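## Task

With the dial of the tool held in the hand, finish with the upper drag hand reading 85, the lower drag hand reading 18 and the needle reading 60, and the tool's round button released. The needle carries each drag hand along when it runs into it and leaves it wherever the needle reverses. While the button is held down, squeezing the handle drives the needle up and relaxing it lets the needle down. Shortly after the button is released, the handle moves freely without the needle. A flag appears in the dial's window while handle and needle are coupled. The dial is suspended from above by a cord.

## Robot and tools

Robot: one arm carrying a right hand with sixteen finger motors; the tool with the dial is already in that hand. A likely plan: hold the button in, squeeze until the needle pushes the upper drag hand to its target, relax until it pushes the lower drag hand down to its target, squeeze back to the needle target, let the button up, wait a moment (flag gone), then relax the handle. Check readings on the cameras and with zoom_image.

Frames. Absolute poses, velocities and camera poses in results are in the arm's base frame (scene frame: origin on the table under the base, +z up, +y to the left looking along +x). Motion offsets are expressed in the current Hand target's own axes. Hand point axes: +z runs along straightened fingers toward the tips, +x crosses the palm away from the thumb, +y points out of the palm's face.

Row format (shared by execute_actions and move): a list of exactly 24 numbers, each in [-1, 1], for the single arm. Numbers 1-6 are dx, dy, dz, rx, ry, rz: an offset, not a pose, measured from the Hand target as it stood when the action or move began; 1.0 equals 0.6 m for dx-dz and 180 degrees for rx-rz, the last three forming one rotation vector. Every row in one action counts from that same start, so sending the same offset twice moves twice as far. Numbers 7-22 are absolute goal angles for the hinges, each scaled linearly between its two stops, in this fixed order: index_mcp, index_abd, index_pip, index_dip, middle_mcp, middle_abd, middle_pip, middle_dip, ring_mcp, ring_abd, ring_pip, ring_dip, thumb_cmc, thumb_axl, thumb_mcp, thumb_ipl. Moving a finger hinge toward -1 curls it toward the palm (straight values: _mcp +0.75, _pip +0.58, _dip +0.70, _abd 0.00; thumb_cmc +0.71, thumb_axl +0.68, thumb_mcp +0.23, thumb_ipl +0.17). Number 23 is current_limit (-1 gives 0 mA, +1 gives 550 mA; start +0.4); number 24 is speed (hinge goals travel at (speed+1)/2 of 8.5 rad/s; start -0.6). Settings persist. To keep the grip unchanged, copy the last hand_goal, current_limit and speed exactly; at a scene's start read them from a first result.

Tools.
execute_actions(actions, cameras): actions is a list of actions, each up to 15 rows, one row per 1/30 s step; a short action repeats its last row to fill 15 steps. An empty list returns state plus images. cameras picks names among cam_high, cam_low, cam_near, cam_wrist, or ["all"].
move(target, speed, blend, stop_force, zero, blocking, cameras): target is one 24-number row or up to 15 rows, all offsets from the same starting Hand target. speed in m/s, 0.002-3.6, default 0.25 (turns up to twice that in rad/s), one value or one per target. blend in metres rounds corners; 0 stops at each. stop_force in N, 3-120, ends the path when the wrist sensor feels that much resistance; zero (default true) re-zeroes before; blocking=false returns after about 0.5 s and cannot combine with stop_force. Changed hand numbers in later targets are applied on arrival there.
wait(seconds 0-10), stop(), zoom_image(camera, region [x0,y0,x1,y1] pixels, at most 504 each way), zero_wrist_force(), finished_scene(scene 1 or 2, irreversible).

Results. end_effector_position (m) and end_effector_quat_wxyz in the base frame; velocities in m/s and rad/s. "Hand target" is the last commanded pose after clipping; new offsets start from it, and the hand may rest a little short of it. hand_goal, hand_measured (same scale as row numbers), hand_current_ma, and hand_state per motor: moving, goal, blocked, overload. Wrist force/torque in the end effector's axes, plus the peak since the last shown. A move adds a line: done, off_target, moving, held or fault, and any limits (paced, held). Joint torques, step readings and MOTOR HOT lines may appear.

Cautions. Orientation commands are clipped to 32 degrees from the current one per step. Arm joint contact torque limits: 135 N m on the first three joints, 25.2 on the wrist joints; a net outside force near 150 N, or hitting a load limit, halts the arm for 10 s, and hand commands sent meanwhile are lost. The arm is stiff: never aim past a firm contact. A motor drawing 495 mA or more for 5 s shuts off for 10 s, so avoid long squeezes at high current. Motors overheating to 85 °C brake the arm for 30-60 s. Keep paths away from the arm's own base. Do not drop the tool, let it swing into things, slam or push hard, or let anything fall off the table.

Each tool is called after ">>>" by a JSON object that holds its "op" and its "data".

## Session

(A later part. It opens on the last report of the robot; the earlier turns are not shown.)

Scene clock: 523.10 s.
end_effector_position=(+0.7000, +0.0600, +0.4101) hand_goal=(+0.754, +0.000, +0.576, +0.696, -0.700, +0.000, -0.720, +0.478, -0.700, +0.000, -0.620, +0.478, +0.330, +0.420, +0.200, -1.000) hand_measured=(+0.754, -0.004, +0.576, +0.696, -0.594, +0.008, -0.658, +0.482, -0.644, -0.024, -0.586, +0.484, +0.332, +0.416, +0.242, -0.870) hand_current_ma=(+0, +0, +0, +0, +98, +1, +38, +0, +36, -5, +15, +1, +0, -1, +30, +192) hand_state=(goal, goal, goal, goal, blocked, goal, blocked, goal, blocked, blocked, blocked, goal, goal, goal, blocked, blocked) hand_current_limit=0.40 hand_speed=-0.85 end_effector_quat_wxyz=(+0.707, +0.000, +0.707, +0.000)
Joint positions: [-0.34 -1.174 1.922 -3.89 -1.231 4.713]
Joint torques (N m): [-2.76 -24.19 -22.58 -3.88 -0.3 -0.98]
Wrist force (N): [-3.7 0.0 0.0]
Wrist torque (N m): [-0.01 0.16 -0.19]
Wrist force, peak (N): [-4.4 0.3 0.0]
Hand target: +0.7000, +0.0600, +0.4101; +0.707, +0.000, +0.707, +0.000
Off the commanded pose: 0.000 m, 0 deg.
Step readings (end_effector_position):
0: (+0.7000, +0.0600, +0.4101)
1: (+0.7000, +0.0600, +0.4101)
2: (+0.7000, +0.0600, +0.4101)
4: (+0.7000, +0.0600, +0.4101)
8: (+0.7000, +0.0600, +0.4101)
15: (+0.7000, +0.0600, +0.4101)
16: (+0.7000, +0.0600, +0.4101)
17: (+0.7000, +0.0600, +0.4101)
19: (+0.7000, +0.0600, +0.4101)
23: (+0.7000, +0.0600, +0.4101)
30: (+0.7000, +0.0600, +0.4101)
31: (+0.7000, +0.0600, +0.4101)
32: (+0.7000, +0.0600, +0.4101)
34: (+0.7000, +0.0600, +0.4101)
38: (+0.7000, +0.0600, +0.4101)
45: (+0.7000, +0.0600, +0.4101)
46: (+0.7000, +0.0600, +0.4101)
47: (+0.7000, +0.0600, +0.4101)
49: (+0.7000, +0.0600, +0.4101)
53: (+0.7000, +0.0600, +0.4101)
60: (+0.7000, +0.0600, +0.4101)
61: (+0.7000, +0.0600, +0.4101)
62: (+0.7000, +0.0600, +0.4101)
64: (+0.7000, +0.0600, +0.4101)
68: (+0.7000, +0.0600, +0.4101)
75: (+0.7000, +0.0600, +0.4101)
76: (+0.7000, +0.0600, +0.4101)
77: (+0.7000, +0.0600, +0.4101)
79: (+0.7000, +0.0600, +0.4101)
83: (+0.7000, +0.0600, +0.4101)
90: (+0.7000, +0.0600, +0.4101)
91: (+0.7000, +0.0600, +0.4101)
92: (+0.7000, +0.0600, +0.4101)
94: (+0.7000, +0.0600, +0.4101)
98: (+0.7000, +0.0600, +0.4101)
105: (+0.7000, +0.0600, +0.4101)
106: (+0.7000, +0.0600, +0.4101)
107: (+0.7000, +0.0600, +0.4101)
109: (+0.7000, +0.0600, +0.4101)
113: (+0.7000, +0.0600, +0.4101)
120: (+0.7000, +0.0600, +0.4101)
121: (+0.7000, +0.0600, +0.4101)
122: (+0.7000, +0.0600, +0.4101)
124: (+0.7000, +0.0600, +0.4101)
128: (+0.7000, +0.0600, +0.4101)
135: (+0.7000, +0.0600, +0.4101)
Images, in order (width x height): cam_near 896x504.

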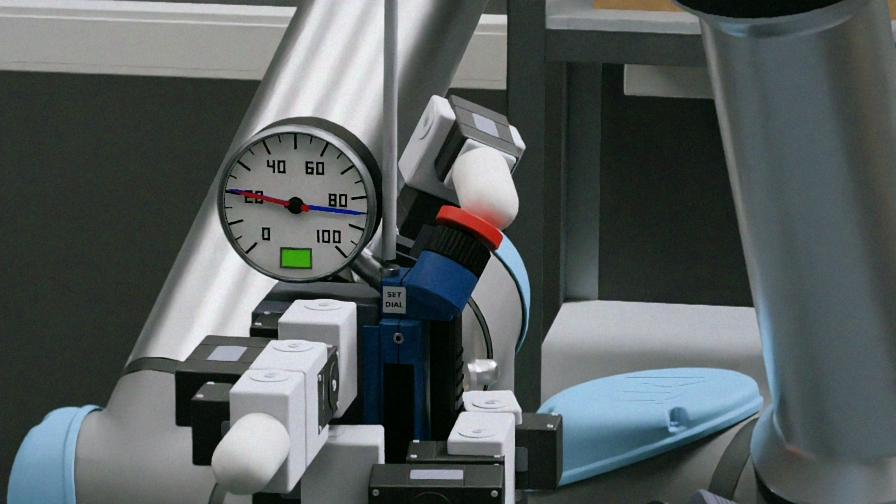

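>>> {"op": "execute_actions", "data": {"actions": [[[0,0,0,0,0,0,0.754,0,0.576,0.696,-0.63,0,-0.66,0.478,-0.64,0,-0.58,0.478,0.33,0.42,0.20,-1.0,0.4,-0.94]]], "cameras": ["cam_near"]}}

>>> {"op": "zoom_image", "data": {"camera": "cam_near", "region": [210, 110, 390, 290]}}

Scene clock: 529.27 s.
end_effector_position=(+0.7000, +0.0600, +0.4101) hand_goal=(+0.754, +0.000, +0.576, +0.696, -0.630, +0.000, -0.660, +0.478, -0.640, +0.000, -0.580, +0.478, +0.330, +0.420, +0.200, -1.000) hand_measured=(+0.754, -0.004, +0.576, +0.696, -0.592, +0.008, -0.640, +0.482, -0.634, -0.024, -0.572, +0.484, +0.332, +0.416, +0.242, -0.872) hand_current_ma=(+0, +0, +0, +0, +19, +1, +7, +0, +1, -5, +2, +1, +0, -1, +30, +190) hand_state=(goal, goal, goal, goal, blocked, goal, blocked, goal, goal, blocked, goal, goal, goal, goal, blocked, blocked) hand_current_limit=0.40 hand_speed=-0.94 end_effector_quat_wxyz=(+0.707, +0.000, +0.707, +0.000)
Joint positions: [-0.34 -1.174 1.922 -3.89 -1.231 4.713]
Joint torques (N m): [-2.63 -25.68 -23.47 -3.83 -0.24 -0.87]
Wrist force (N): [-3.5 0.3 0.2]
Wrist torque (N m): [0.01 0.15 -0.18]
Wrist force, peak (N): [-4.4 0.2 -0.2]
Hand target: +0.7000, +0.0600, +0.4101; +0.707, +0.000, +0.707, +0.000
Off the commanded pose: 0.000 m, 0 deg.
Step readings (end_effector_position):
0: (+0.7000, +0.0600, +0.4101)
1: (+0.7000, +0.0600, +0.4101)
2: (+0.7000, +0.0600, +0.4101)
4: (+0.7000, +0.0600, +0.4101)
8: (+0.7000, +0.0600, +0.4101)
15: (+0.7000, +0.0600, +0.4101)
Images, in order (width x height): cam_near 896x504.

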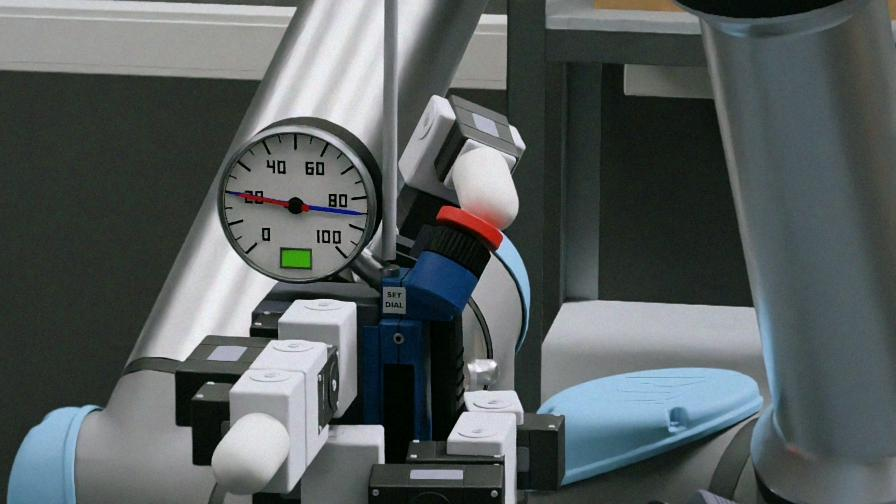

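Scaled by 2.800 from the camera's 896x504 image, which has a finer 1280x720 frame.

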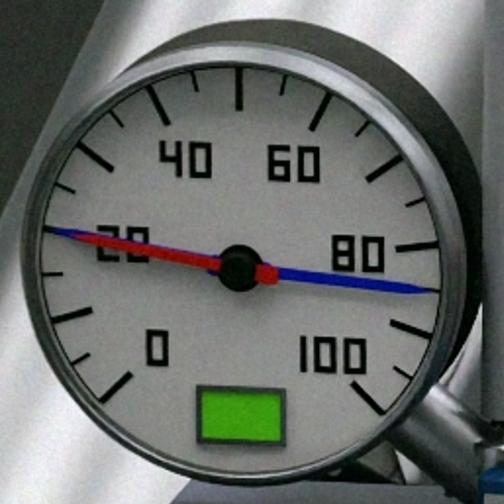

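>>> {"op": "execute_actions", "data": {"actions": [[[0,0,0,0,0,0,0.754,0,0.576,0.696,-0.605,0,-0.635,0.478,-0.622,0,-0.56,0.478,0.33,0.42,0.20,-1.0,0.4,-0.95]]], "cameras": ["cam_near"]}}

>>> {"op": "zoom_image", "data": {"camera": "cam_near", "region": [210, 110, 390, 290]}}

Scene clock: 534.13 s.
end_effector_position=(+0.7000, +0.0600, +0.4101) hand_goal=(+0.754, +0.000, +0.576, +0.696, -0.604, +0.000, -0.634, +0.478, -0.622, +0.000, -0.560, +0.478, +0.330, +0.420, +0.200, -1.000) hand_measured=(+0.754, -0.004, +0.576, +0.696, -0.582, +0.008, -0.616, +0.482, -0.616, -0.024, -0.550, +0.484, +0.332, +0.414, +0.242, -0.874) hand_current_ma=(+0, +0, +0, +0, +8, +1, +5, +0, +1, -5, +2, +1, +0, -1, +30, +187) hand_state=(goal, goal, goal, goal, blocked, goal, goal, goal, goal, blocked, goal, goal, goal, goal, blocked, blocked) hand_current_limit=0.40 hand_speed=-0.95 end_effector_quat_wxyz=(+0.707, +0.000, +0.707, +0.000)
Joint positions: [-0.34 -1.174 1.922 -3.89 -1.231 4.713]
Joint torques (N m): [-1.68 -25.62 -24.52 -3.89 -0.22 -0.98]
Wrist force (N): [-3.9 0.2 0.1]
Wrist torque (N m): [0.01 0.17 -0.20]
Wrist force, peak (N): [-4.3 0.5 0.1]
Hand target: +0.7000, +0.0600, +0.4101; +0.707, +0.000, +0.707, +0.000
Off the commanded pose: 0.000 m, 0 deg.
Step readings (end_effector_position):
0: (+0.7000, +0.0600, +0.4101)
1: (+0.7000, +0.0600, +0.4101)
2: (+0.7000, +0.0600, +0.4101)
4: (+0.7000, +0.0600, +0.4101)
8: (+0.7000, +0.0600, +0.4101)
15: (+0.7000, +0.0600, +0.4101)
Images, in order (width x height): cam_near 896x504.

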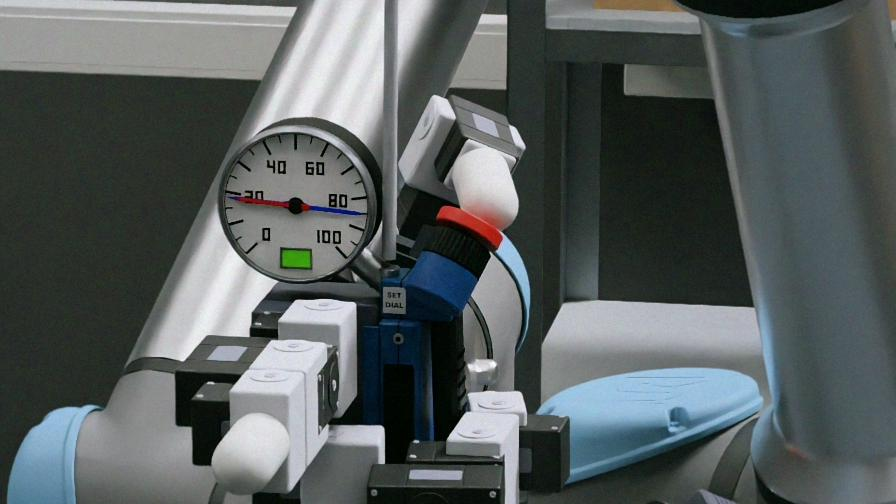

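Scaled by 2.800 from the camera's 896x504 image, which has a finer 1280x720 frame.

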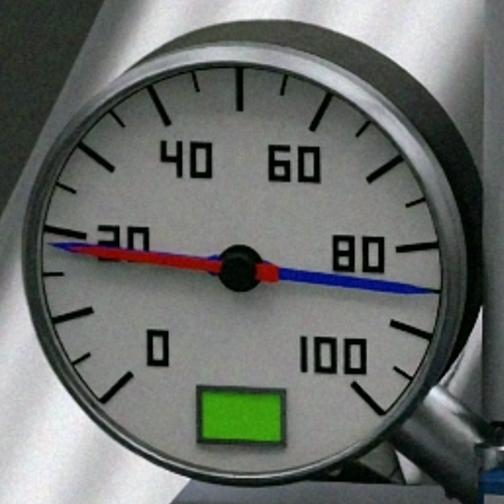

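>>> {"op": "execute_actions", "data": {"actions": [[[0,0,0,0,0,0,0.754,0,0.576,0.696,-0.599,0,-0.629,0.478,-0.617,0,-0.555,0.478,0.33,0.42,0.20,-1.0,0.4,-0.95]]], "cameras": ["cam_near"]}}

>>> {"op": "zoom_image", "data": {"camera": "cam_near", "region": [215, 155, 315, 255]}}

Scene clock: 542.40 s.
end_effector_position=(+0.7000, +0.0600, +0.4101) hand_goal=(+0.754, +0.000, +0.576, +0.696, -0.598, +0.000, -0.628, +0.478, -0.616, +0.000, -0.554, +0.478, +0.330, +0.420, +0.200, -1.000) hand_measured=(+0.754, -0.004, +0.576, +0.696, -0.578, +0.008, -0.610, +0.482, -0.608, -0.024, -0.544, +0.484, +0.332, +0.414, +0.242, -0.874) hand_current_ma=(+0, +0, +0, +0, +7, +1, +5, +0, +1, -5, +2, +1, +0, -1, +30, +185) hand_state=(goal, goal, goal, goal, blocked, goal, goal, goal, goal, blocked, goal, goal, goal, goal, blocked, blocked) hand_current_limit=0.40 hand_speed=-0.95 end_effector_quat_wxyz=(+0.707, +0.000, +0.707, +0.000)
Joint positions: [-0.34 -1.174 1.922 -3.89 -1.231 4.713]
Joint torques (N m): [-2.6 -26.03 -21.99 -3.95 -0.15 -1.05]
Wrist force (N): [-3.8 0.2 0.2]
Wrist torque (N m): [0.00 0.19 -0.20]
Wrist force, peak (N): [-4.3 0.4 0.2]
Hand target: +0.7000, +0.0600, +0.4101; +0.707, +0.000, +0.707, +0.000
Off the commanded pose: 0.000 m, 0 deg.
Step readings (end_effector_position):
0: (+0.7000, +0.0600, +0.4101)
1: (+0.7000, +0.0600, +0.4101)
2: (+0.7000, +0.0600, +0.4101)
4: (+0.7000, +0.0600, +0.4101)
8: (+0.7000, +0.0600, +0.4101)
15: (+0.7000, +0.0600, +0.4101)
Images, in order (width x height): cam_near 896x504.

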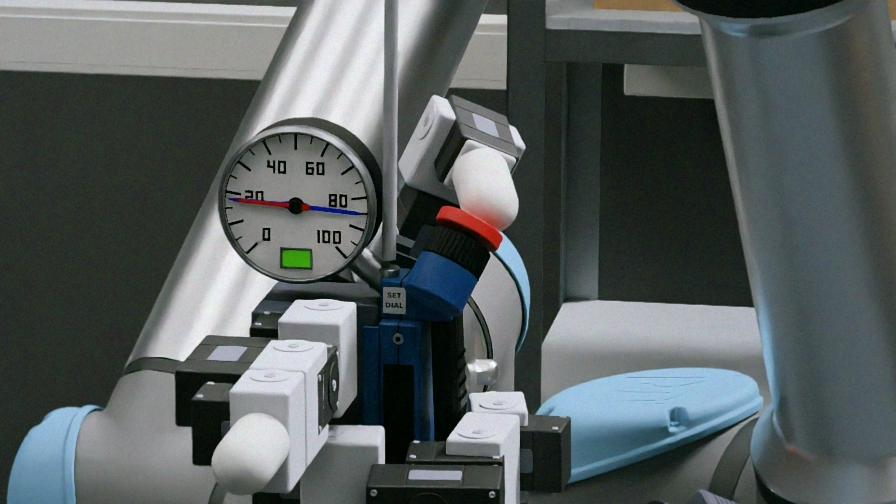

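Scaled by 5.040 from the camera's 896x504 image, which has a finer 1280x720 frame.

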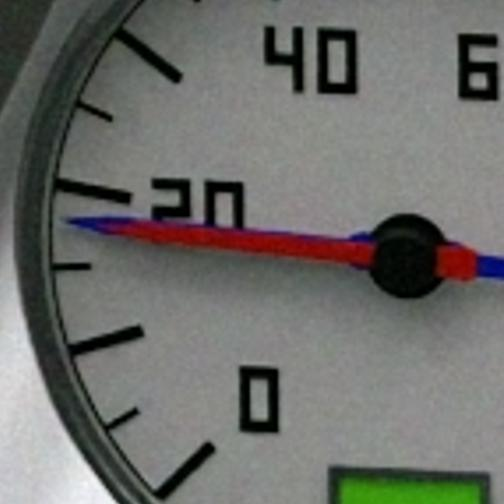

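>>> {"op": "execute_actions", "data": {"actions": [[[0,0,0,0,0,0,0.754,0,0.576,0.696,-0.72,0,-0.74,0.478,-0.72,0,-0.64,0.478,0.33,0.42,0.20,-1.0,0.4,-0.9]],[[0,0,0,0,0,0,0.754,0,0.576,0.696,-0.72,0,-0.74,0.478,-0.72,0,-0.64,0.478,0.33,0.42,0.25,-0.74,0.4,-0.7]],[[0,0,0,0,0,0,0.754,0,0.576,0.696,-0.70,0,-0.72,0.478,-0.70,0,-0.62,0.478,0.33,0.42,0.25,-0.74,0.4,-0.7]],[[0,0,0,0,0,0,0.754,0,0.576,0.696,-0.70,0,-0.72,0.478,-0.70,0,-0.62,0.478,0.33,0.42,0.25,-0.74,0.4,-0.7]],[[0,0,0,0,0,0,0.754,0,0.576,0.696,-0.47,0,-0.48,0.478,-0.47,0,-0.37,0.478,0.33,0.42,0.25,-0.76,0.4,-0.85]],[[0,0,0,0,0,0,0.754,0,0.576,0.696,-0.47,0,-0.48,0.478,-0.47,0,-0.37,0.478,0.33,0.42,0.25,-0.76,0.4,-0.85]],[[0,0,0,0,0,0,0.754,0,0.576,0.696,-0.48,0,-0.49,0.478,-0.48,0,-0.38,0.478,0.33,0.42,0.20,-1.0,0.4,-0.85]],[[0,0,0,0,0,0,0.754,0,0.576,0.696,-0.48,0,-0.49,0.478,-0.48,0,-0.38,0.478,0.33,0.42,0.20,-1.0,0.4,-0.85]],[[0,0,0,0,0,0,0.754,0,0.576,0.696,-0.72,0,-0.74,0.478,-0.72,0,-0.64,0.478,0.33,0.42,0.20,-1.0,0.4,-0.9]],[[0,0,0,0,0,0,0.754,0,0.576,0.696,-0.72,0,-0.74,0.478,-0.72,0,-0.64,0.478,0.33,0.42,0.20,-1.0,0.4,-0.9]]], "cameras": ["cam_near"]}}

>>> {"op": "zoom_image", "data": {"camera": "cam_near", "region": [210, 110, 390, 290]}}

Scene clock: 566.37 s.
end_effector_position=(+0.7000, +0.0600, +0.4101) hand_goal=(+0.754, +0.000, +0.576, +0.696, -0.720, +0.000, -0.740, +0.478, -0.720, +0.000, -0.640, +0.478, +0.330, +0.420, +0.200, -1.000) hand_measured=(+0.754, -0.004, +0.576, +0.696, -0.596, +0.002, -0.672, +0.482, -0.650, -0.024, -0.598, +0.484, +0.326, +0.410, +0.234, -0.902) hand_current_ma=(+0, +0, +0, +0, +126, +0, +44, +0, +51, -5, +21, +1, -1, -3, +23, +125) hand_state=(goal, goal, goal, goal, blocked, goal, blocked, goal, blocked, blocked, blocked, goal, goal, goal, blocked, blocked) hand_current_limit=0.40 hand_speed=-0.90 end_effector_quat_wxyz=(+0.707, +0.000, +0.707, +0.000)
Joint positions: [-0.34 -1.174 1.922 -3.89 -1.231 4.713]
Joint torques (N m): [-2.24 -25.61 -22.13 -3.99 -0.07 -1]
Wrist force (N): [-3.6 0.4 -0.2]
Wrist torque (N m): [0.06 0.16 -0.18]
Wrist force, peak (N): [-4.3 0.2 0.3]
Hand target: +0.7000, +0.0600, +0.4101; +0.707, +0.000, +0.707, +0.000
Off the commanded pose: 0.000 m, 0 deg.
Step readings (end_effector_position):
0: (+0.7000, +0.0600, +0.4101)
1: (+0.7000, +0.0600, +0.4101)
2: (+0.7000, +0.0600, +0.4101)
4: (+0.7000, +0.0600, +0.4101)
8: (+0.7000, +0.0600, +0.4101)
15: (+0.7000, +0.0600, +0.4101)
16: (+0.7000, +0.0600, +0.4101)
17: (+0.7000, +0.0600, +0.4101)
19: (+0.7000, +0.0600, +0.4101)
23: (+0.7000, +0.0600, +0.4101)
30: (+0.7000, +0.0600, +0.4101)
31: (+0.7000, +0.0600, +0.4101)
32: (+0.7000, +0.0600, +0.4101)
34: (+0.7000, +0.0600, +0.4101)
38: (+0.7000, +0.0600, +0.4101)
45: (+0.7000, +0.0600, +0.4101)
46: (+0.7000, +0.0600, +0.4101)
47: (+0.7000, +0.0600, +0.4101)
49: (+0.7000, +0.0600, +0.4101)
53: (+0.7000, +0.0600, +0.4101)
60: (+0.7000, +0.0600, +0.4101)
61: (+0.7000, +0.0600, +0.4101)
62: (+0.7000, +0.0600, +0.4101)
64: (+0.7000, +0.0600, +0.4101)
68: (+0.7000, +0.0600, +0.4101)
75: (+0.7000, +0.0600, +0.4101)
76: (+0.7000, +0.0600, +0.4101)
77: (+0.7000, +0.0600, +0.4101)
79: (+0.7000, +0.0600, +0.4101)
83: (+0.7000, +0.0600, +0.4101)
90: (+0.7000, +0.0600, +0.4101)
91: (+0.7000, +0.0600, +0.4101)
92: (+0.7000, +0.0600, +0.4101)
94: (+0.7000, +0.0600, +0.4101)
98: (+0.7000, +0.0600, +0.4101)
105: (+0.7000, +0.0600, +0.4101)
106: (+0.7000, +0.0600, +0.4101)
107: (+0.7000, +0.0600, +0.4101)
109: (+0.7000, +0.0600, +0.4101)
113: (+0.7000, +0.0600, +0.4101)
120: (+0.7000, +0.0600, +0.4101)
121: (+0.7000, +0.0600, +0.4101)
122: (+0.7000, +0.0600, +0.4101)
124: (+0.7000, +0.0600, +0.4101)
128: (+0.7000, +0.0600, +0.4101)
135: (+0.7000, +0.0600, +0.4101)
136: (+0.7000, +0.0600, +0.4101)
137: (+0.7000, +0.0600, +0.4101)
139: (+0.7000, +0.0600, +0.4101)
143: (+0.7000, +0.0600, +0.4101)
150: (+0.7000, +0.0600, +0.4101)
Images, in order (width x height): cam_near 896x504.

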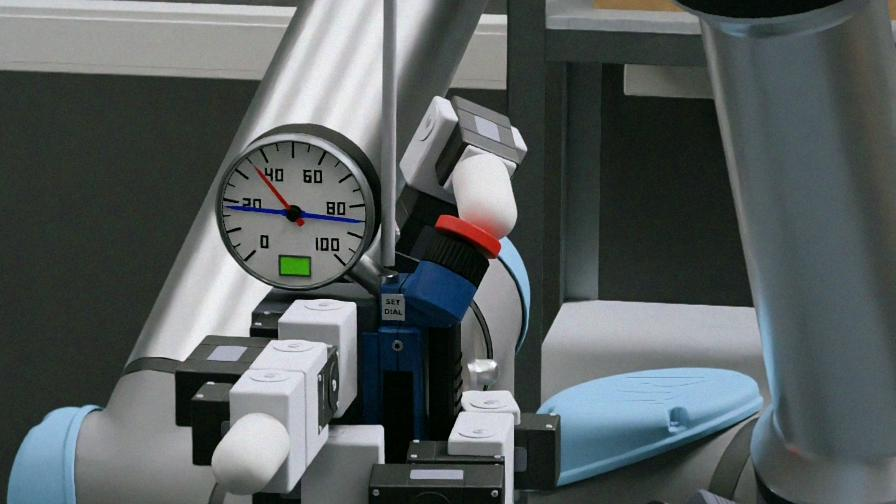

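Scaled by 2.800 from the camera's 896x504 image, which has a finer 1280x720 frame.

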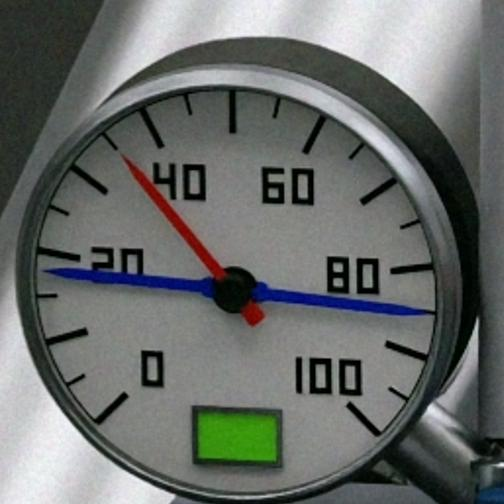

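>>> {"op": "execute_actions", "data": {"actions": [[[0,0,0,0,0,0,0.754,0,0.576,0.696,-0.70,0,-0.72,0.478,-0.70,0,-0.62,0.478,0.33,0.42,0.25,-0.74,0.4,-0.7]],[[0,0,0,0,0,0,0.754,0,0.576,0.696,-0.70,0,-0.72,0.478,-0.70,0,-0.62,0.478,0.33,0.42,0.25,-0.74,0.4,-0.7]],[[0,0,0,0,0,0,0.754,0,0.576,0.696,-0.70,0,-0.72,0.478,-0.70,0,-0.62,0.478,0.33,0.42,0.25,-0.74,0.4,-0.7]],[[0,0,0,0,0,0,0.754,0,0.576,0.696,-0.47,0,-0.48,0.478,-0.47,0,-0.37,0.478,0.33,0.42,0.25,-0.76,0.4,-0.85]],[[0,0,0,0,0,0,0.754,0,0.576,0.696,-0.47,0,-0.48,0.478,-0.47,0,-0.37,0.478,0.33,0.42,0.25,-0.76,0.4,-0.85]],[[0,0,0,0,0,0,0.754,0,0.576,0.696,-0.48,0,-0.49,0.478,-0.48,0,-0.38,0.478,0.33,0.42,0.20,-1.0,0.4,-0.85]],[[0,0,0,0,0,0,0.754,0,0.576,0.696,-0.48,0,-0.49,0.478,-0.48,0,-0.38,0.478,0.33,0.42,0.20,-1.0,0.4,-0.85]],[[0,0,0,0,0,0,0.754,0,0.576,0.696,-0.72,0,-0.74,0.478,-0.72,0,-0.64,0.478,0.33,0.42,0.20,-1.0,0.4,-0.9]],[[0,0,0,0,0,0,0.754,0,0.576,0.696,-0.72,0,-0.74,0.478,-0.72,0,-0.64,0.478,0.33,0.42,0.20,-1.0,0.4,-0.9]],[[0,0,0,0,0,0,0.754,0,0.576,0.696,-0.70,0,-0.72,0.478,-0.70,0,-0.62,0.478,0.33,0.42,0.25,-0.74,0.4,-0.7]],[[0,0,0,0,0,0,0.754,0,0.576,0.696,-0.70,0,-0.72,0.478,-0.70,0,-0.62,0.478,0.33,0.42,0.25,-0.74,0.4,-0.7]],[[0,0,0,0,0,0,0.754,0,0.576,0.696,-0.70,0,-0.72,0.478,-0.70,0,-0.62,0.478,0.33,0.42,0.25,-0.74,0.4,-0.7]],[[0,0,0,0,0,0,0.754,0,0.576,0.696,-0.47,0,-0.48,0.478,-0.47,0,-0.37,0.478,0.33,0.42,0.25,-0.76,0.4,-0.85]],[[0,0,0,0,0,0,0.754,0,0.576,0.696,-0.47,0,-0.48,0.478,-0.47,0,-0.37,0.478,0.33,0.42,0.25,-0.76,0.4,-0.85]],[[0,0,0,0,0,0,0.754,0,0.576,0.696,-0.48,0,-0.49,0.478,-0.48,0,-0.38,0.478,0.33,0.42,0.20,-1.0,0.4,-0.85]],[[0,0,0,0,0,0,0.754,0,0.576,0.696,-0.48,0,-0.49,0.478,-0.48,0,-0.38,0.478,0.33,0.42,0.20,-1.0,0.4,-0.85]],[[0,0,0,0,0,0,0.754,0,0.576,0.696,-0.64,0,-0.66,0.478,-0.64,0,-0.565,0.478,0.33,0.42,0.20,-1.0,0.4,-0.9]],[[0,0,0,0,0,0,0.754,0,0.576,0.696,-0.64,0,-0.66,0.478,-0.64,0,-0.565,0.478,0.33,0.42,0.20,-1.0,0.4,-0.9]]], "cameras": ["cam_near"]}}

>>> {"op": "zoom_image", "data": {"camera": "cam_near", "region": [210, 110, 390, 290]}}

Scene clock: 602.73 s.
end_effector_position=(+0.7000, +0.0600, +0.4101) hand_goal=(+0.754, +0.000, +0.576, +0.696, -0.640, +0.000, -0.660, +0.478, -0.640, +0.000, -0.564, +0.478, +0.330, +0.420, +0.200, -1.000) hand_measured=(+0.754, -0.004, +0.576, +0.696, -0.548, +0.006, -0.602, +0.482, -0.576, -0.024, -0.526, +0.484, +0.326, +0.412, +0.232, -0.904) hand_current_ma=(+0, +0, +0, +0, +79, +1, +34, +0, +43, -5, +18, +1, -1, -2, +20, +122) hand_state=(goal, goal, goal, goal, blocked, goal, blocked, goal, blocked, blocked, blocked, goal, goal, goal, blocked, blocked) hand_current_limit=0.40 hand_speed=-0.90 end_effector_quat_wxyz=(+0.707, +0.000, +0.707, +0.000)
Joint positions: [-0.34 -1.174 1.922 -3.89 -1.231 4.713]
Joint torques (N m): [-0.63 -25.53 -22.92 -3.81 -0.33 -0.79]
Wrist force (N): [-3.9 0.2 -0.2]
Wrist torque (N m): [0.03 0.18 -0.20]
Wrist force, peak (N): [-4.2 0.0 -0.3]
Hand target: +0.7000, +0.0600, +0.4101; +0.707, +0.000, +0.707, +0.000
Off the commanded pose: 0.000 m, 0 deg.
Step readings (end_effector_position):
0: (+0.7000, +0.0600, +0.4101)
1: (+0.7000, +0.0600, +0.4101)
2: (+0.7000, +0.0600, +0.4101)
4: (+0.7000, +0.0600, +0.4101)
8: (+0.7000, +0.0600, +0.4101)
15: (+0.7000, +0.0600, +0.4101)
16: (+0.7000, +0.0600, +0.4101)
17: (+0.7000, +0.0600, +0.4101)
19: (+0.7000, +0.0600, +0.4101)
23: (+0.7000, +0.0600, +0.4101)
30: (+0.7000, +0.0600, +0.4101)
31: (+0.7000, +0.0600, +0.4101)
32: (+0.7000, +0.0600, +0.4101)
34: (+0.7000, +0.0600, +0.4101)
38: (+0.7000, +0.0600, +0.4101)
45: (+0.7000, +0.0600, +0.4101)
46: (+0.7000, +0.0600, +0.4101)
47: (+0.7000, +0.0600, +0.4101)
49: (+0.7000, +0.0600, +0.4101)
53: (+0.7000, +0.0600, +0.4101)
60: (+0.7000, +0.0600, +0.4101)
61: (+0.7000, +0.0600, +0.4101)
62: (+0.7000, +0.0600, +0.4101)
64: (+0.7000, +0.0600, +0.4101)
68: (+0.7000, +0.0600, +0.4101)
75: (+0.7000, +0.0600, +0.4101)
76: (+0.7000, +0.0600, +0.4101)
77: (+0.7000, +0.0600, +0.4101)
79: (+0.7000, +0.0600, +0.4101)
83: (+0.7000, +0.0600, +0.4101)
90: (+0.7000, +0.0600, +0.4101)
91: (+0.7000, +0.0600, +0.4101)
92: (+0.7000, +0.0600, +0.4101)
94: (+0.7000, +0.0600, +0.4101)
98: (+0.7000, +0.0600, +0.4101)
105: (+0.7000, +0.0600, +0.4101)
106: (+0.7000, +0.0600, +0.4101)
107: (+0.7000, +0.0600, +0.4101)
109: (+0.7000, +0.0600, +0.4101)
113: (+0.7000, +0.0600, +0.4101)
120: (+0.7000, +0.0600, +0.4101)
121: (+0.7000, +0.0600, +0.4101)
122: (+0.7000, +0.0600, +0.4101)
124: (+0.7000, +0.0600, +0.4101)
128: (+0.7000, +0.0600, +0.4101)
135: (+0.7000, +0.0600, +0.4101)
136: (+0.7000, +0.0600, +0.4101)
137: (+0.7000, +0.0600, +0.4101)
139: (+0.7000, +0.0600, +0.4101)
143: (+0.7000, +0.0600, +0.4101)
150: (+0.7000, +0.0600, +0.4101)
151: (+0.7000, +0.0600, +0.4101)
152: (+0.7000, +0.0600, +0.4101)
154: (+0.7000, +0.0600, +0.4101)
158: (+0.7000, +0.0600, +0.4101)
165: (+0.7000, +0.0600, +0.4101)
166: (+0.7000, +0.0600, +0.4101)
167: (+0.7000, +0.0600, +0.4101)
169: (+0.7000, +0.0600, +0.4101)
173: (+0.7000, +0.0600, +0.4101)
180: (+0.7000, +0.0600, +0.4101)
181: (+0.7000, +0.0600, +0.4101)
182: (+0.7000, +0.0600, +0.4101)
184: (+0.7000, +0.0600, +0.4101)
The list stops here: 27 later lines are left out.
Images, in order (width x height): cam_near 896x504.

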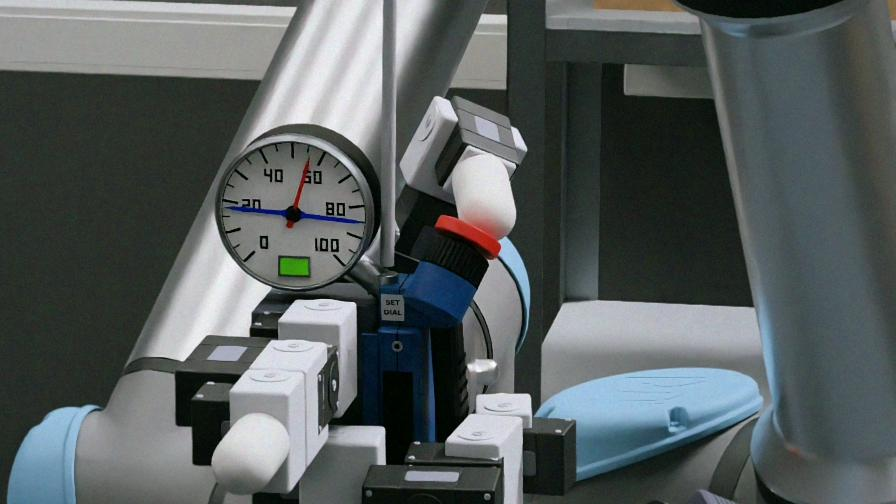

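Scaled by 2.800 from the camera's 896x504 image, which has a finer 1280x720 frame.

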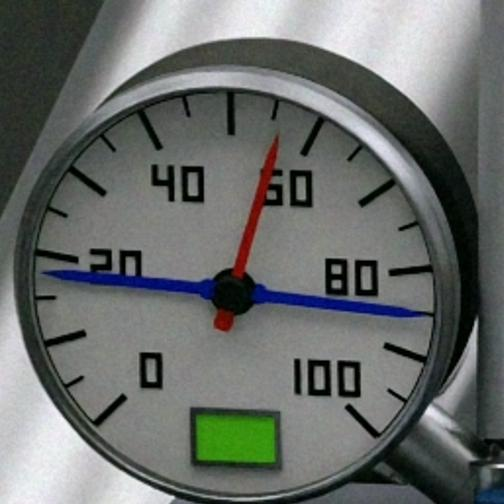

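>>> {"op": "execute_actions", "data": {"actions": [[[0,0,0,0,0,0,0.754,0,0.576,0.696,-0.673,0,-0.693,0.478,-0.673,0,-0.595,0.478,0.33,0.42,0.20,-1.0,0.4,-0.95]]], "cameras": ["cam_near"]}}

>>> {"op": "zoom_image", "data": {"camera": "cam_near", "region": [245, 130, 345, 230]}}

Scene clock: 608.33 s.
end_effector_position=(+0.7000, +0.0600, +0.4101) hand_goal=(+0.754, +0.000, +0.576, +0.696, -0.672, +0.000, -0.692, +0.478, -0.672, +0.000, -0.594, +0.478, +0.330, +0.420, +0.200, -1.000) hand_measured=(+0.754, -0.004, +0.576, +0.696, -0.572, +0.010, -0.634, +0.482, -0.610, -0.024, -0.560, +0.484, +0.326, +0.412, +0.232, -0.904) hand_current_ma=(+0, +0, +0, +0, +89, +1, +35, +0, +43, -5, +15, +1, -1, -2, +20, +121) hand_state=(goal, goal, goal, goal, blocked, goal, blocked, goal, blocked, blocked, blocked, goal, goal, goal, blocked, blocked) hand_current_limit=0.40 hand_speed=-0.95 end_effector_quat_wxyz=(+0.707, +0.000, +0.707, +0.000)
Joint positions: [-0.34 -1.174 1.922 -3.89 -1.231 4.713]
Joint torques (N m): [-0.77 -26.3 -23.16 -4.06 -0.14 -0.87]
Wrist force (N): [-3.3 0.0 0.0]
Wrist torque (N m): [-0.02 0.12 -0.18]
Wrist force, peak (N): [-4.4 0.6 -0.2]
Hand target: +0.7000, +0.0600, +0.4101; +0.707, +0.000, +0.707, +0.000
Off the commanded pose: 0.000 m, 0 deg.
Step readings (end_effector_position):
0: (+0.7000, +0.0600, +0.4101)
1: (+0.7000, +0.0600, +0.4101)
2: (+0.7000, +0.0600, +0.4101)
4: (+0.7000, +0.0600, +0.4101)
8: (+0.7000, +0.0600, +0.4101)
15: (+0.7000, +0.0600, +0.4101)
Images, in order (width x height): cam_near 896x504.

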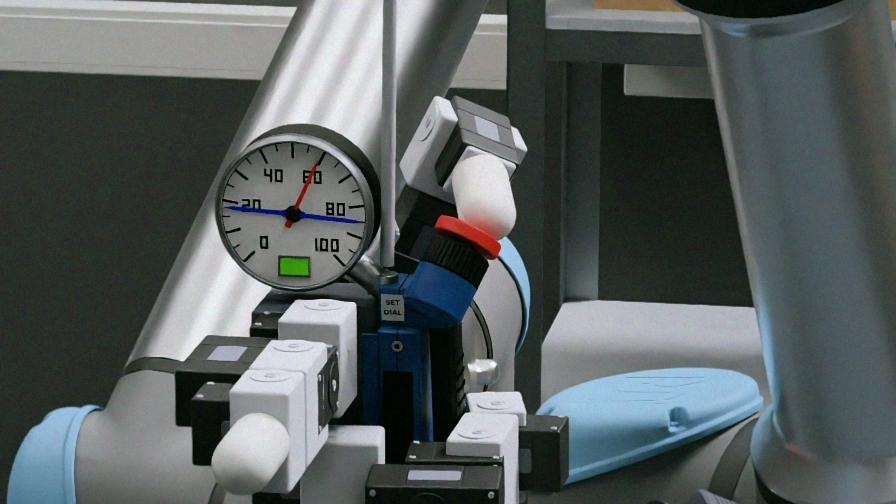

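Scaled by 5.040 from the camera's 896x504 image, which has a finer 1280x720 frame.

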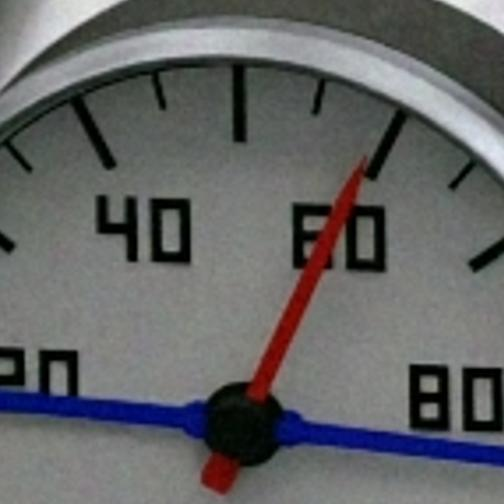

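>>> {"op": "execute_actions", "data": {"actions": [[[0,0,0,0,0,0,0.754,0,0.576,0.696,-0.684,0,-0.704,0.478,-0.684,0,-0.605,0.478,0.33,0.42,0.20,-1.0,0.4,-0.95]]], "cameras": ["cam_near"]}}

>>> {"op": "zoom_image", "data": {"camera": "cam_near", "region": [245, 130, 345, 230]}}

Scene clock: 619.20 s.
end_effector_position=(+0.7000, +0.0600, +0.4101) hand_goal=(+0.754, +0.000, +0.576, +0.696, -0.684, +0.000, -0.704, +0.478, -0.684, +0.000, -0.604, +0.478, +0.330, +0.420, +0.200, -1.000) hand_measured=(+0.754, -0.004, +0.576, +0.696, -0.582, +0.010, -0.644, +0.482, -0.622, -0.024, -0.570, +0.484, +0.326, +0.412, +0.232, -0.904) hand_current_ma=(+0, +0, +0, +0, +92, +1, +37, +0, +41, -5, +15, +1, -1, -2, +20, +121) hand_state=(goal, goal, goal, goal, blocked, goal, blocked, goal, blocked, blocked, blocked, goal, goal, goal, blocked, blocked) hand_current_limit=0.40 hand_speed=-0.95 end_effector_quat_wxyz=(+0.707, +0.000, +0.707, +0.000)
Joint positions: [-0.34 -1.174 1.922 -3.89 -1.231 4.713]
Joint torques (N m): [-2.76 -28 -21.94 -4.21 -0.46 -1.06]
Wrist force (N): [-4.0 0.3 0.1]
Wrist torque (N m): [0.01 0.19 -0.21]
Wrist force, peak (N): [-4.3 0.4 0.4]
Hand target: +0.7000, +0.0600, +0.4101; +0.707, +0.000, +0.707, +0.000
Off the commanded pose: 0.000 m, 0 deg.
Step readings (end_effector_position):
0: (+0.7000, +0.0600, +0.4101)
1: (+0.7000, +0.0600, +0.4101)
2: (+0.7000, +0.0600, +0.4101)
4: (+0.7000, +0.0600, +0.4101)
8: (+0.7000, +0.0600, +0.4101)
15: (+0.7000, +0.0600, +0.4101)
Images, in order (width x height): cam_near 896x504.

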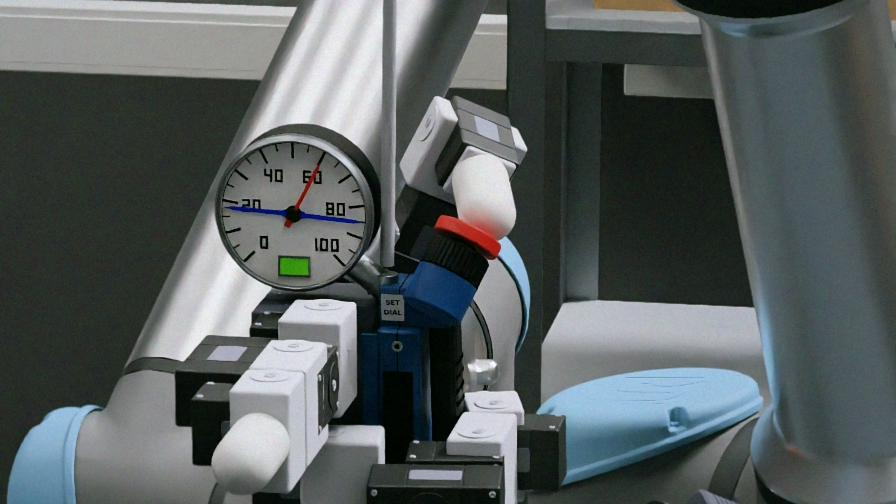

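Scaled by 5.040 from the camera's 896x504 image, which has a finer 1280x720 frame.

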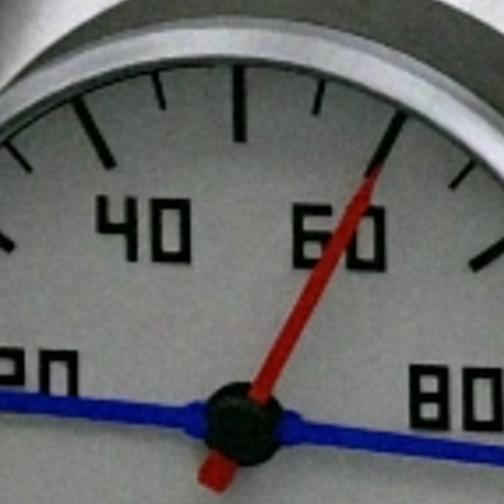

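>>> {"op": "execute_actions", "data": {"actions": [[[0,0,0,0,0,0,0.754,0,0.576,0.696,-0.684,0,-0.704,0.478,-0.684,0,-0.605,0.478,0.33,0.42,0.25,-0.72,0.4,-0.8]],[[0,0,0,0,0,0,0.754,0,0.576,0.696,-0.684,0,-0.704,0.478,-0.684,0,-0.605,0.478,0.33,0.42,0.25,-0.72,0.4,-0.8]],[[0,0,0,0,0,0,0.754,0,0.576,0.696,-0.684,0,-0.704,0.478,-0.684,0,-0.605,0.478,0.33,0.42,0.25,-0.72,0.4,-0.8]]], "cameras": ["cam_near","cam_high"]}}

>>> {"op": "zoom_image", "data": {"camera": "cam_near", "region": [210, 110, 390, 290]}}

>>> {"op": "zoom_image", "data": {"camera": "cam_near", "region": [245, 130, 345, 230]}}

>>> {"op": "zoom_image", "data": {"camera": "cam_near", "region": [380, 90, 560, 290]}}

Scene clock: 631.43 s.
end_effector_position=(+0.7000, +0.0600, +0.4101) hand_goal=(+0.754, +0.000, +0.576, +0.696, -0.684, +0.000, -0.704, +0.478, -0.684, +0.000, -0.604, +0.478, +0.330, +0.420, +0.250, -0.720) hand_measured=(+0.754, -0.004, +0.576, +0.696, -0.590, +0.010, -0.646, +0.482, -0.636, -0.024, -0.570, +0.484, +0.324, +0.414, +0.252, -0.728) hand_current_ma=(+0, +0, +0, +0, +80, +1, +34, +0, +28, -5, +15, +1, -1, -1, +0, -3) hand_state=(goal, goal, goal, goal, blocked, goal, blocked, goal, blocked, blocked, blocked, goal, goal, goal, goal, goal) hand_current_limit=0.40 hand_speed=-0.80 end_effector_quat_wxyz=(+0.707, +0.000, +0.707, +0.000)
Joint positions: [-0.34 -1.174 1.922 -3.89 -1.231 4.713]
Joint torques (N m): [-0.01 -27.27 -23.31 -3.78 -0.26 -1.06]
Wrist force (N): [-3.9 0.3 -0.1]
Wrist torque (N m): [0.04 0.21 -0.23]
Wrist force, peak (N): [-4.3 0.3 -0.2]
Hand target: +0.7000, +0.0600, +0.4101; +0.707, +0.000, +0.707, +0.000
Off the commanded pose: 0.000 m, 0 deg.
Step readings (end_effector_position):
0: (+0.7000, +0.0600, +0.4101)
1: (+0.7000, +0.0600, +0.4101)
2: (+0.7000, +0.0600, +0.4101)
4: (+0.7000, +0.0600, +0.4101)
8: (+0.7000, +0.0600, +0.4101)
15: (+0.7000, +0.0600, +0.4101)
16: (+0.7000, +0.0600, +0.4101)
17: (+0.7000, +0.0600, +0.4101)
19: (+0.7000, +0.0600, +0.4101)
23: (+0.7000, +0.0600, +0.4101)
30: (+0.7000, +0.0600, +0.4101)
31: (+0.7000, +0.0600, +0.4101)
32: (+0.7000, +0.0600, +0.4101)
34: (+0.7000, +0.0600, +0.4101)
38: (+0.7000, +0.0600, +0.4101)
45: (+0.7000, +0.0600, +0.4101)
Images, in order (width x height): cam_high 896x504, cam_near 896x504.

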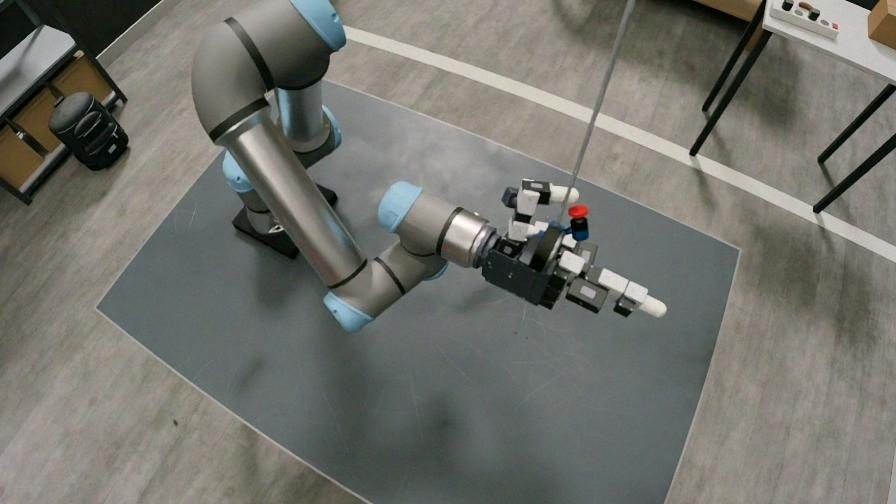

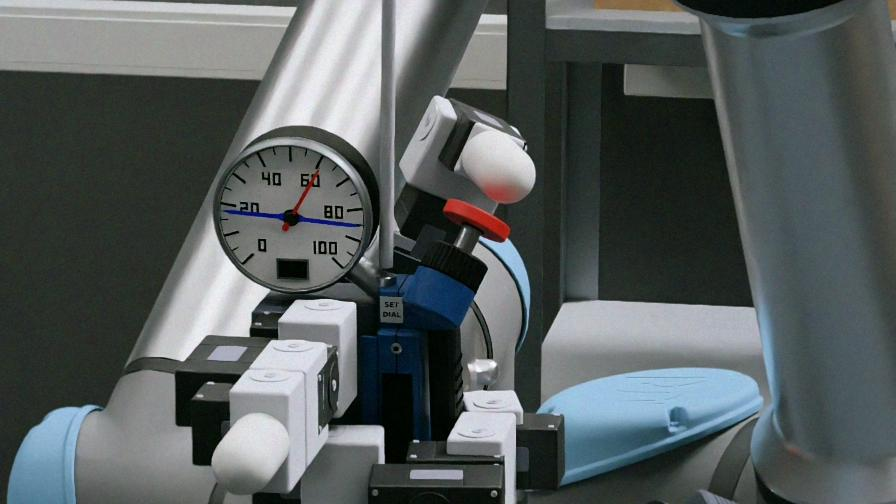

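Scaled by 2.800 from the camera's 896x504 image, which has a finer 1280x720 frame.

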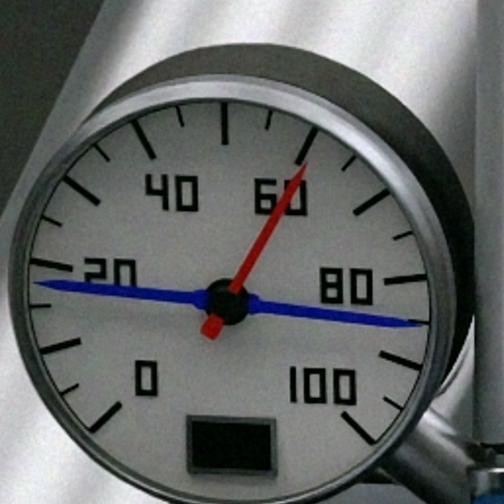

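Scaled by 5.040 from the camera's 896x504 image, which has a finer 1280x720 frame.

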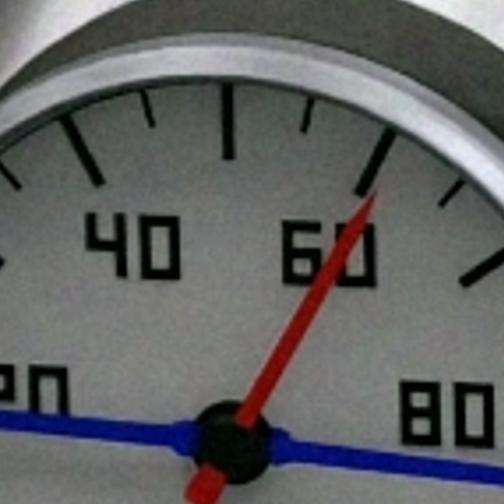

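Scaled by 2.520 from the camera's 896x504 image, which has a finer 1280x720 frame.

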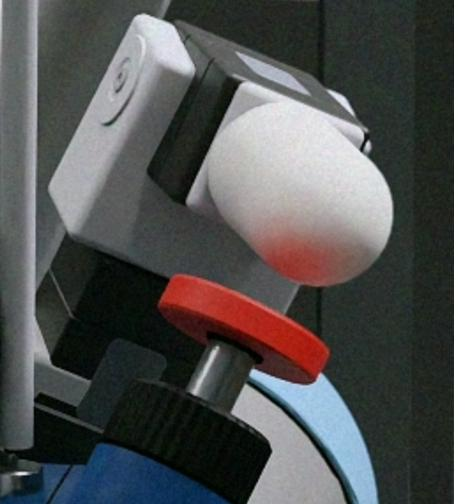

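>>> {"op": "execute_actions", "data": {"actions": [[[0,0,0,0,0,0,0.754,0,0.576,0.696,-0.684,0,-0.704,0.478,-0.684,0,-0.605,0.478,0.33,0.42,0.20,-1.0,0.4,-0.85]],[[0,0,0,0,0,0,0.754,0,0.576,0.696,-0.684,0,-0.704,0.478,-0.684,0,-0.605,0.478,0.33,0.42,0.20,-1.0,0.4,-0.85]]], "cameras": ["cam_near"]}}

>>> {"op": "zoom_image", "data": {"camera": "cam_near", "region": [245, 130, 345, 230]}}

Scene clock: 645.87 s.
end_effector_position=(+0.7000, +0.0600, +0.4101) hand_goal=(+0.754, +0.000, +0.576, +0.696, -0.684, +0.000, -0.704, +0.478, -0.684, +0.000, -0.604, +0.478, +0.330, +0.420, +0.200, -1.000) hand_measured=(+0.754, -0.004, +0.576, +0.696, -0.590, +0.010, -0.646, +0.482, -0.636, -0.024, -0.570, +0.484, +0.328, +0.414, +0.232, -0.916) hand_current_ma=(+0, +0, +0, +0, +80, +1, +34, +0, +27, -5, +15, +1, +0, -1, +19, +96) hand_state=(goal, goal, goal, goal, blocked, goal, blocked, goal, blocked, blocked, blocked, goal, goal, goal, blocked, moving) hand_current_limit=0.40 hand_speed=-0.85 end_effector_quat_wxyz=(+0.707, +0.000, +0.707, +0.000)
Joint positions: [-0.34 -1.174 1.922 -3.89 -1.231 4.713]
Joint torques (N m): [-1.44 -26.73 -23.04 -3.85 -0.46 -0.88]
Wrist force (N): [-3.6 -0.1 -0.3]
Wrist torque (N m): [0.01 0.16 -0.20]
Wrist force, peak (N): [-4.3 0.1 0.2]
Hand target: +0.7000, +0.0600, +0.4101; +0.707, +0.000, +0.707, +0.000
Off the commanded pose: 0.000 m, 0 deg.
Step readings (end_effector_position):
0: (+0.7000, +0.0600, +0.4101)
1: (+0.7000, +0.0600, +0.4101)
2: (+0.7000, +0.0600, +0.4101)
4: (+0.7000, +0.0600, +0.4101)
8: (+0.7000, +0.0600, +0.4101)
15: (+0.7000, +0.0600, +0.4101)
16: (+0.7000, +0.0600, +0.4101)
17: (+0.7000, +0.0600, +0.4101)
19: (+0.7000, +0.0600, +0.4101)
23: (+0.7000, +0.0600, +0.4101)
30: (+0.7000, +0.0600, +0.4101)
Images, in order (width x height): cam_near 896x504.

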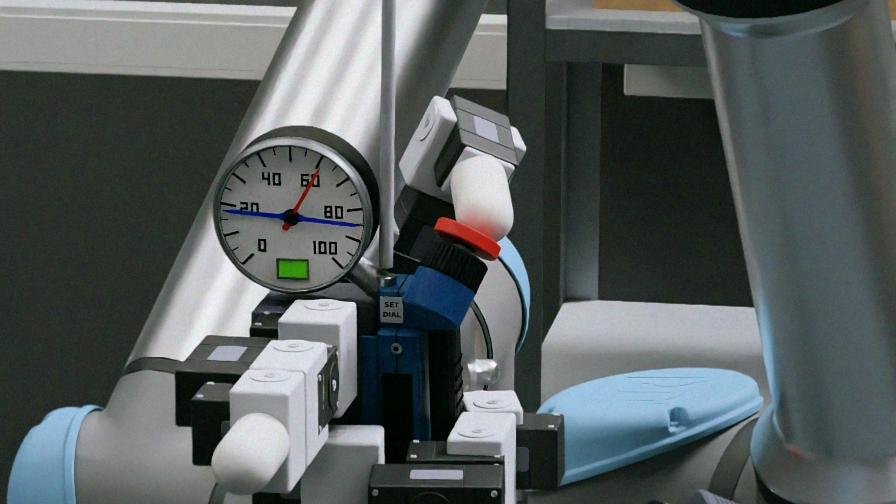

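Scaled by 5.040 from the camera's 896x504 image, which has a finer 1280x720 frame.

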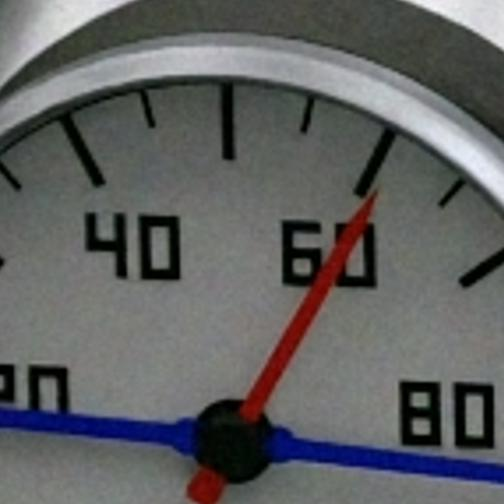

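>>> {"op": "execute_actions", "data": {"actions": [[[0,0,0,0,0,0,0.754,0,0.576,0.696,-0.62,0,-0.65,0.478,-0.635,0,-0.57,0.478,0.33,0.42,0.20,-1.0,0.4,-0.94]]], "cameras": ["cam_near"]}}

>>> {"op": "zoom_image", "data": {"camera": "cam_near", "region": [245, 130, 345, 230]}}

Scene clock: 654.37 s.
end_effector_position=(+0.7000, +0.0600, +0.4101) hand_goal=(+0.754, +0.000, +0.576, +0.696, -0.620, +0.000, -0.650, +0.478, -0.634, +0.000, -0.570, +0.478, +0.330, +0.420, +0.200, -1.000) hand_measured=(+0.754, -0.004, +0.576, +0.696, -0.584, +0.010, -0.632, +0.482, -0.624, -0.024, -0.560, +0.484, +0.328, +0.414, +0.202, -0.998) hand_current_ma=(+0, +0, +0, +0, +18, +1, +6, +0, +3, -5, +2, +1, +0, -1, +0, +0) hand_state=(goal, goal, goal, goal, blocked, goal, goal, goal, goal, blocked, goal, goal, goal, goal, goal, goal) hand_current_limit=0.40 hand_speed=-0.94 end_effector_quat_wxyz=(+0.707, +0.000, +0.707, +0.000)
Joint positions: [-0.34 -1.174 1.922 -3.89 -1.231 4.713]
Joint torques (N m): [-1.03 -25.76 -22.59 -3.94 -0.4 -0.81]
Wrist force (N): [-3.8 -0.2 0.1]
Wrist torque (N m): [-0.06 0.19 -0.22]
Wrist force, peak (N): [-4.3 0.1 -0.4]
Hand target: +0.7000, +0.0600, +0.4101; +0.707, +0.000, +0.707, +0.000
Off the commanded pose: 0.000 m, 0 deg.
Step readings (end_effector_position):
0: (+0.7000, +0.0600, +0.4101)
1: (+0.7000, +0.0600, +0.4101)
2: (+0.7000, +0.0600, +0.4101)
4: (+0.7000, +0.0600, +0.4101)
8: (+0.7000, +0.0600, +0.4101)
15: (+0.7000, +0.0600, +0.4101)
Images, in order (width x height): cam_near 896x504.

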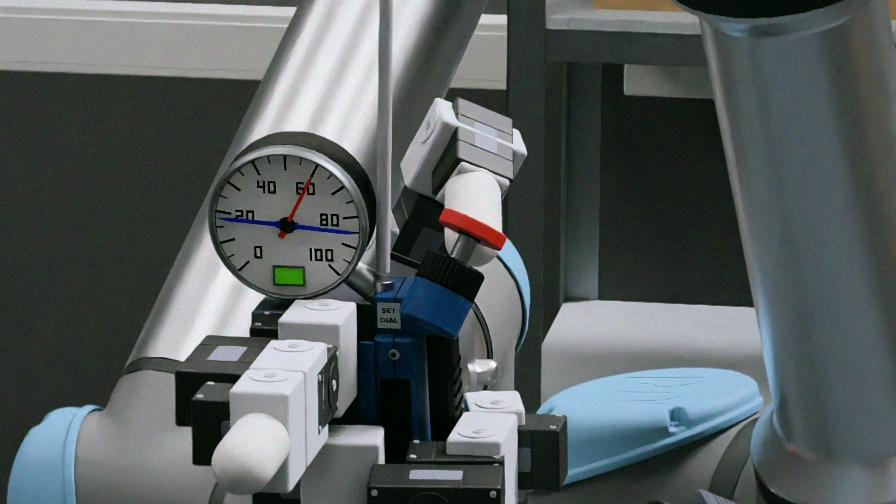

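Scaled by 5.040 from the camera's 896x504 image, which has a finer 1280x720 frame.

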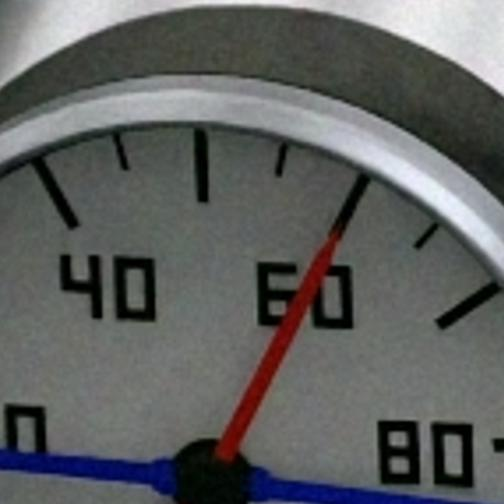

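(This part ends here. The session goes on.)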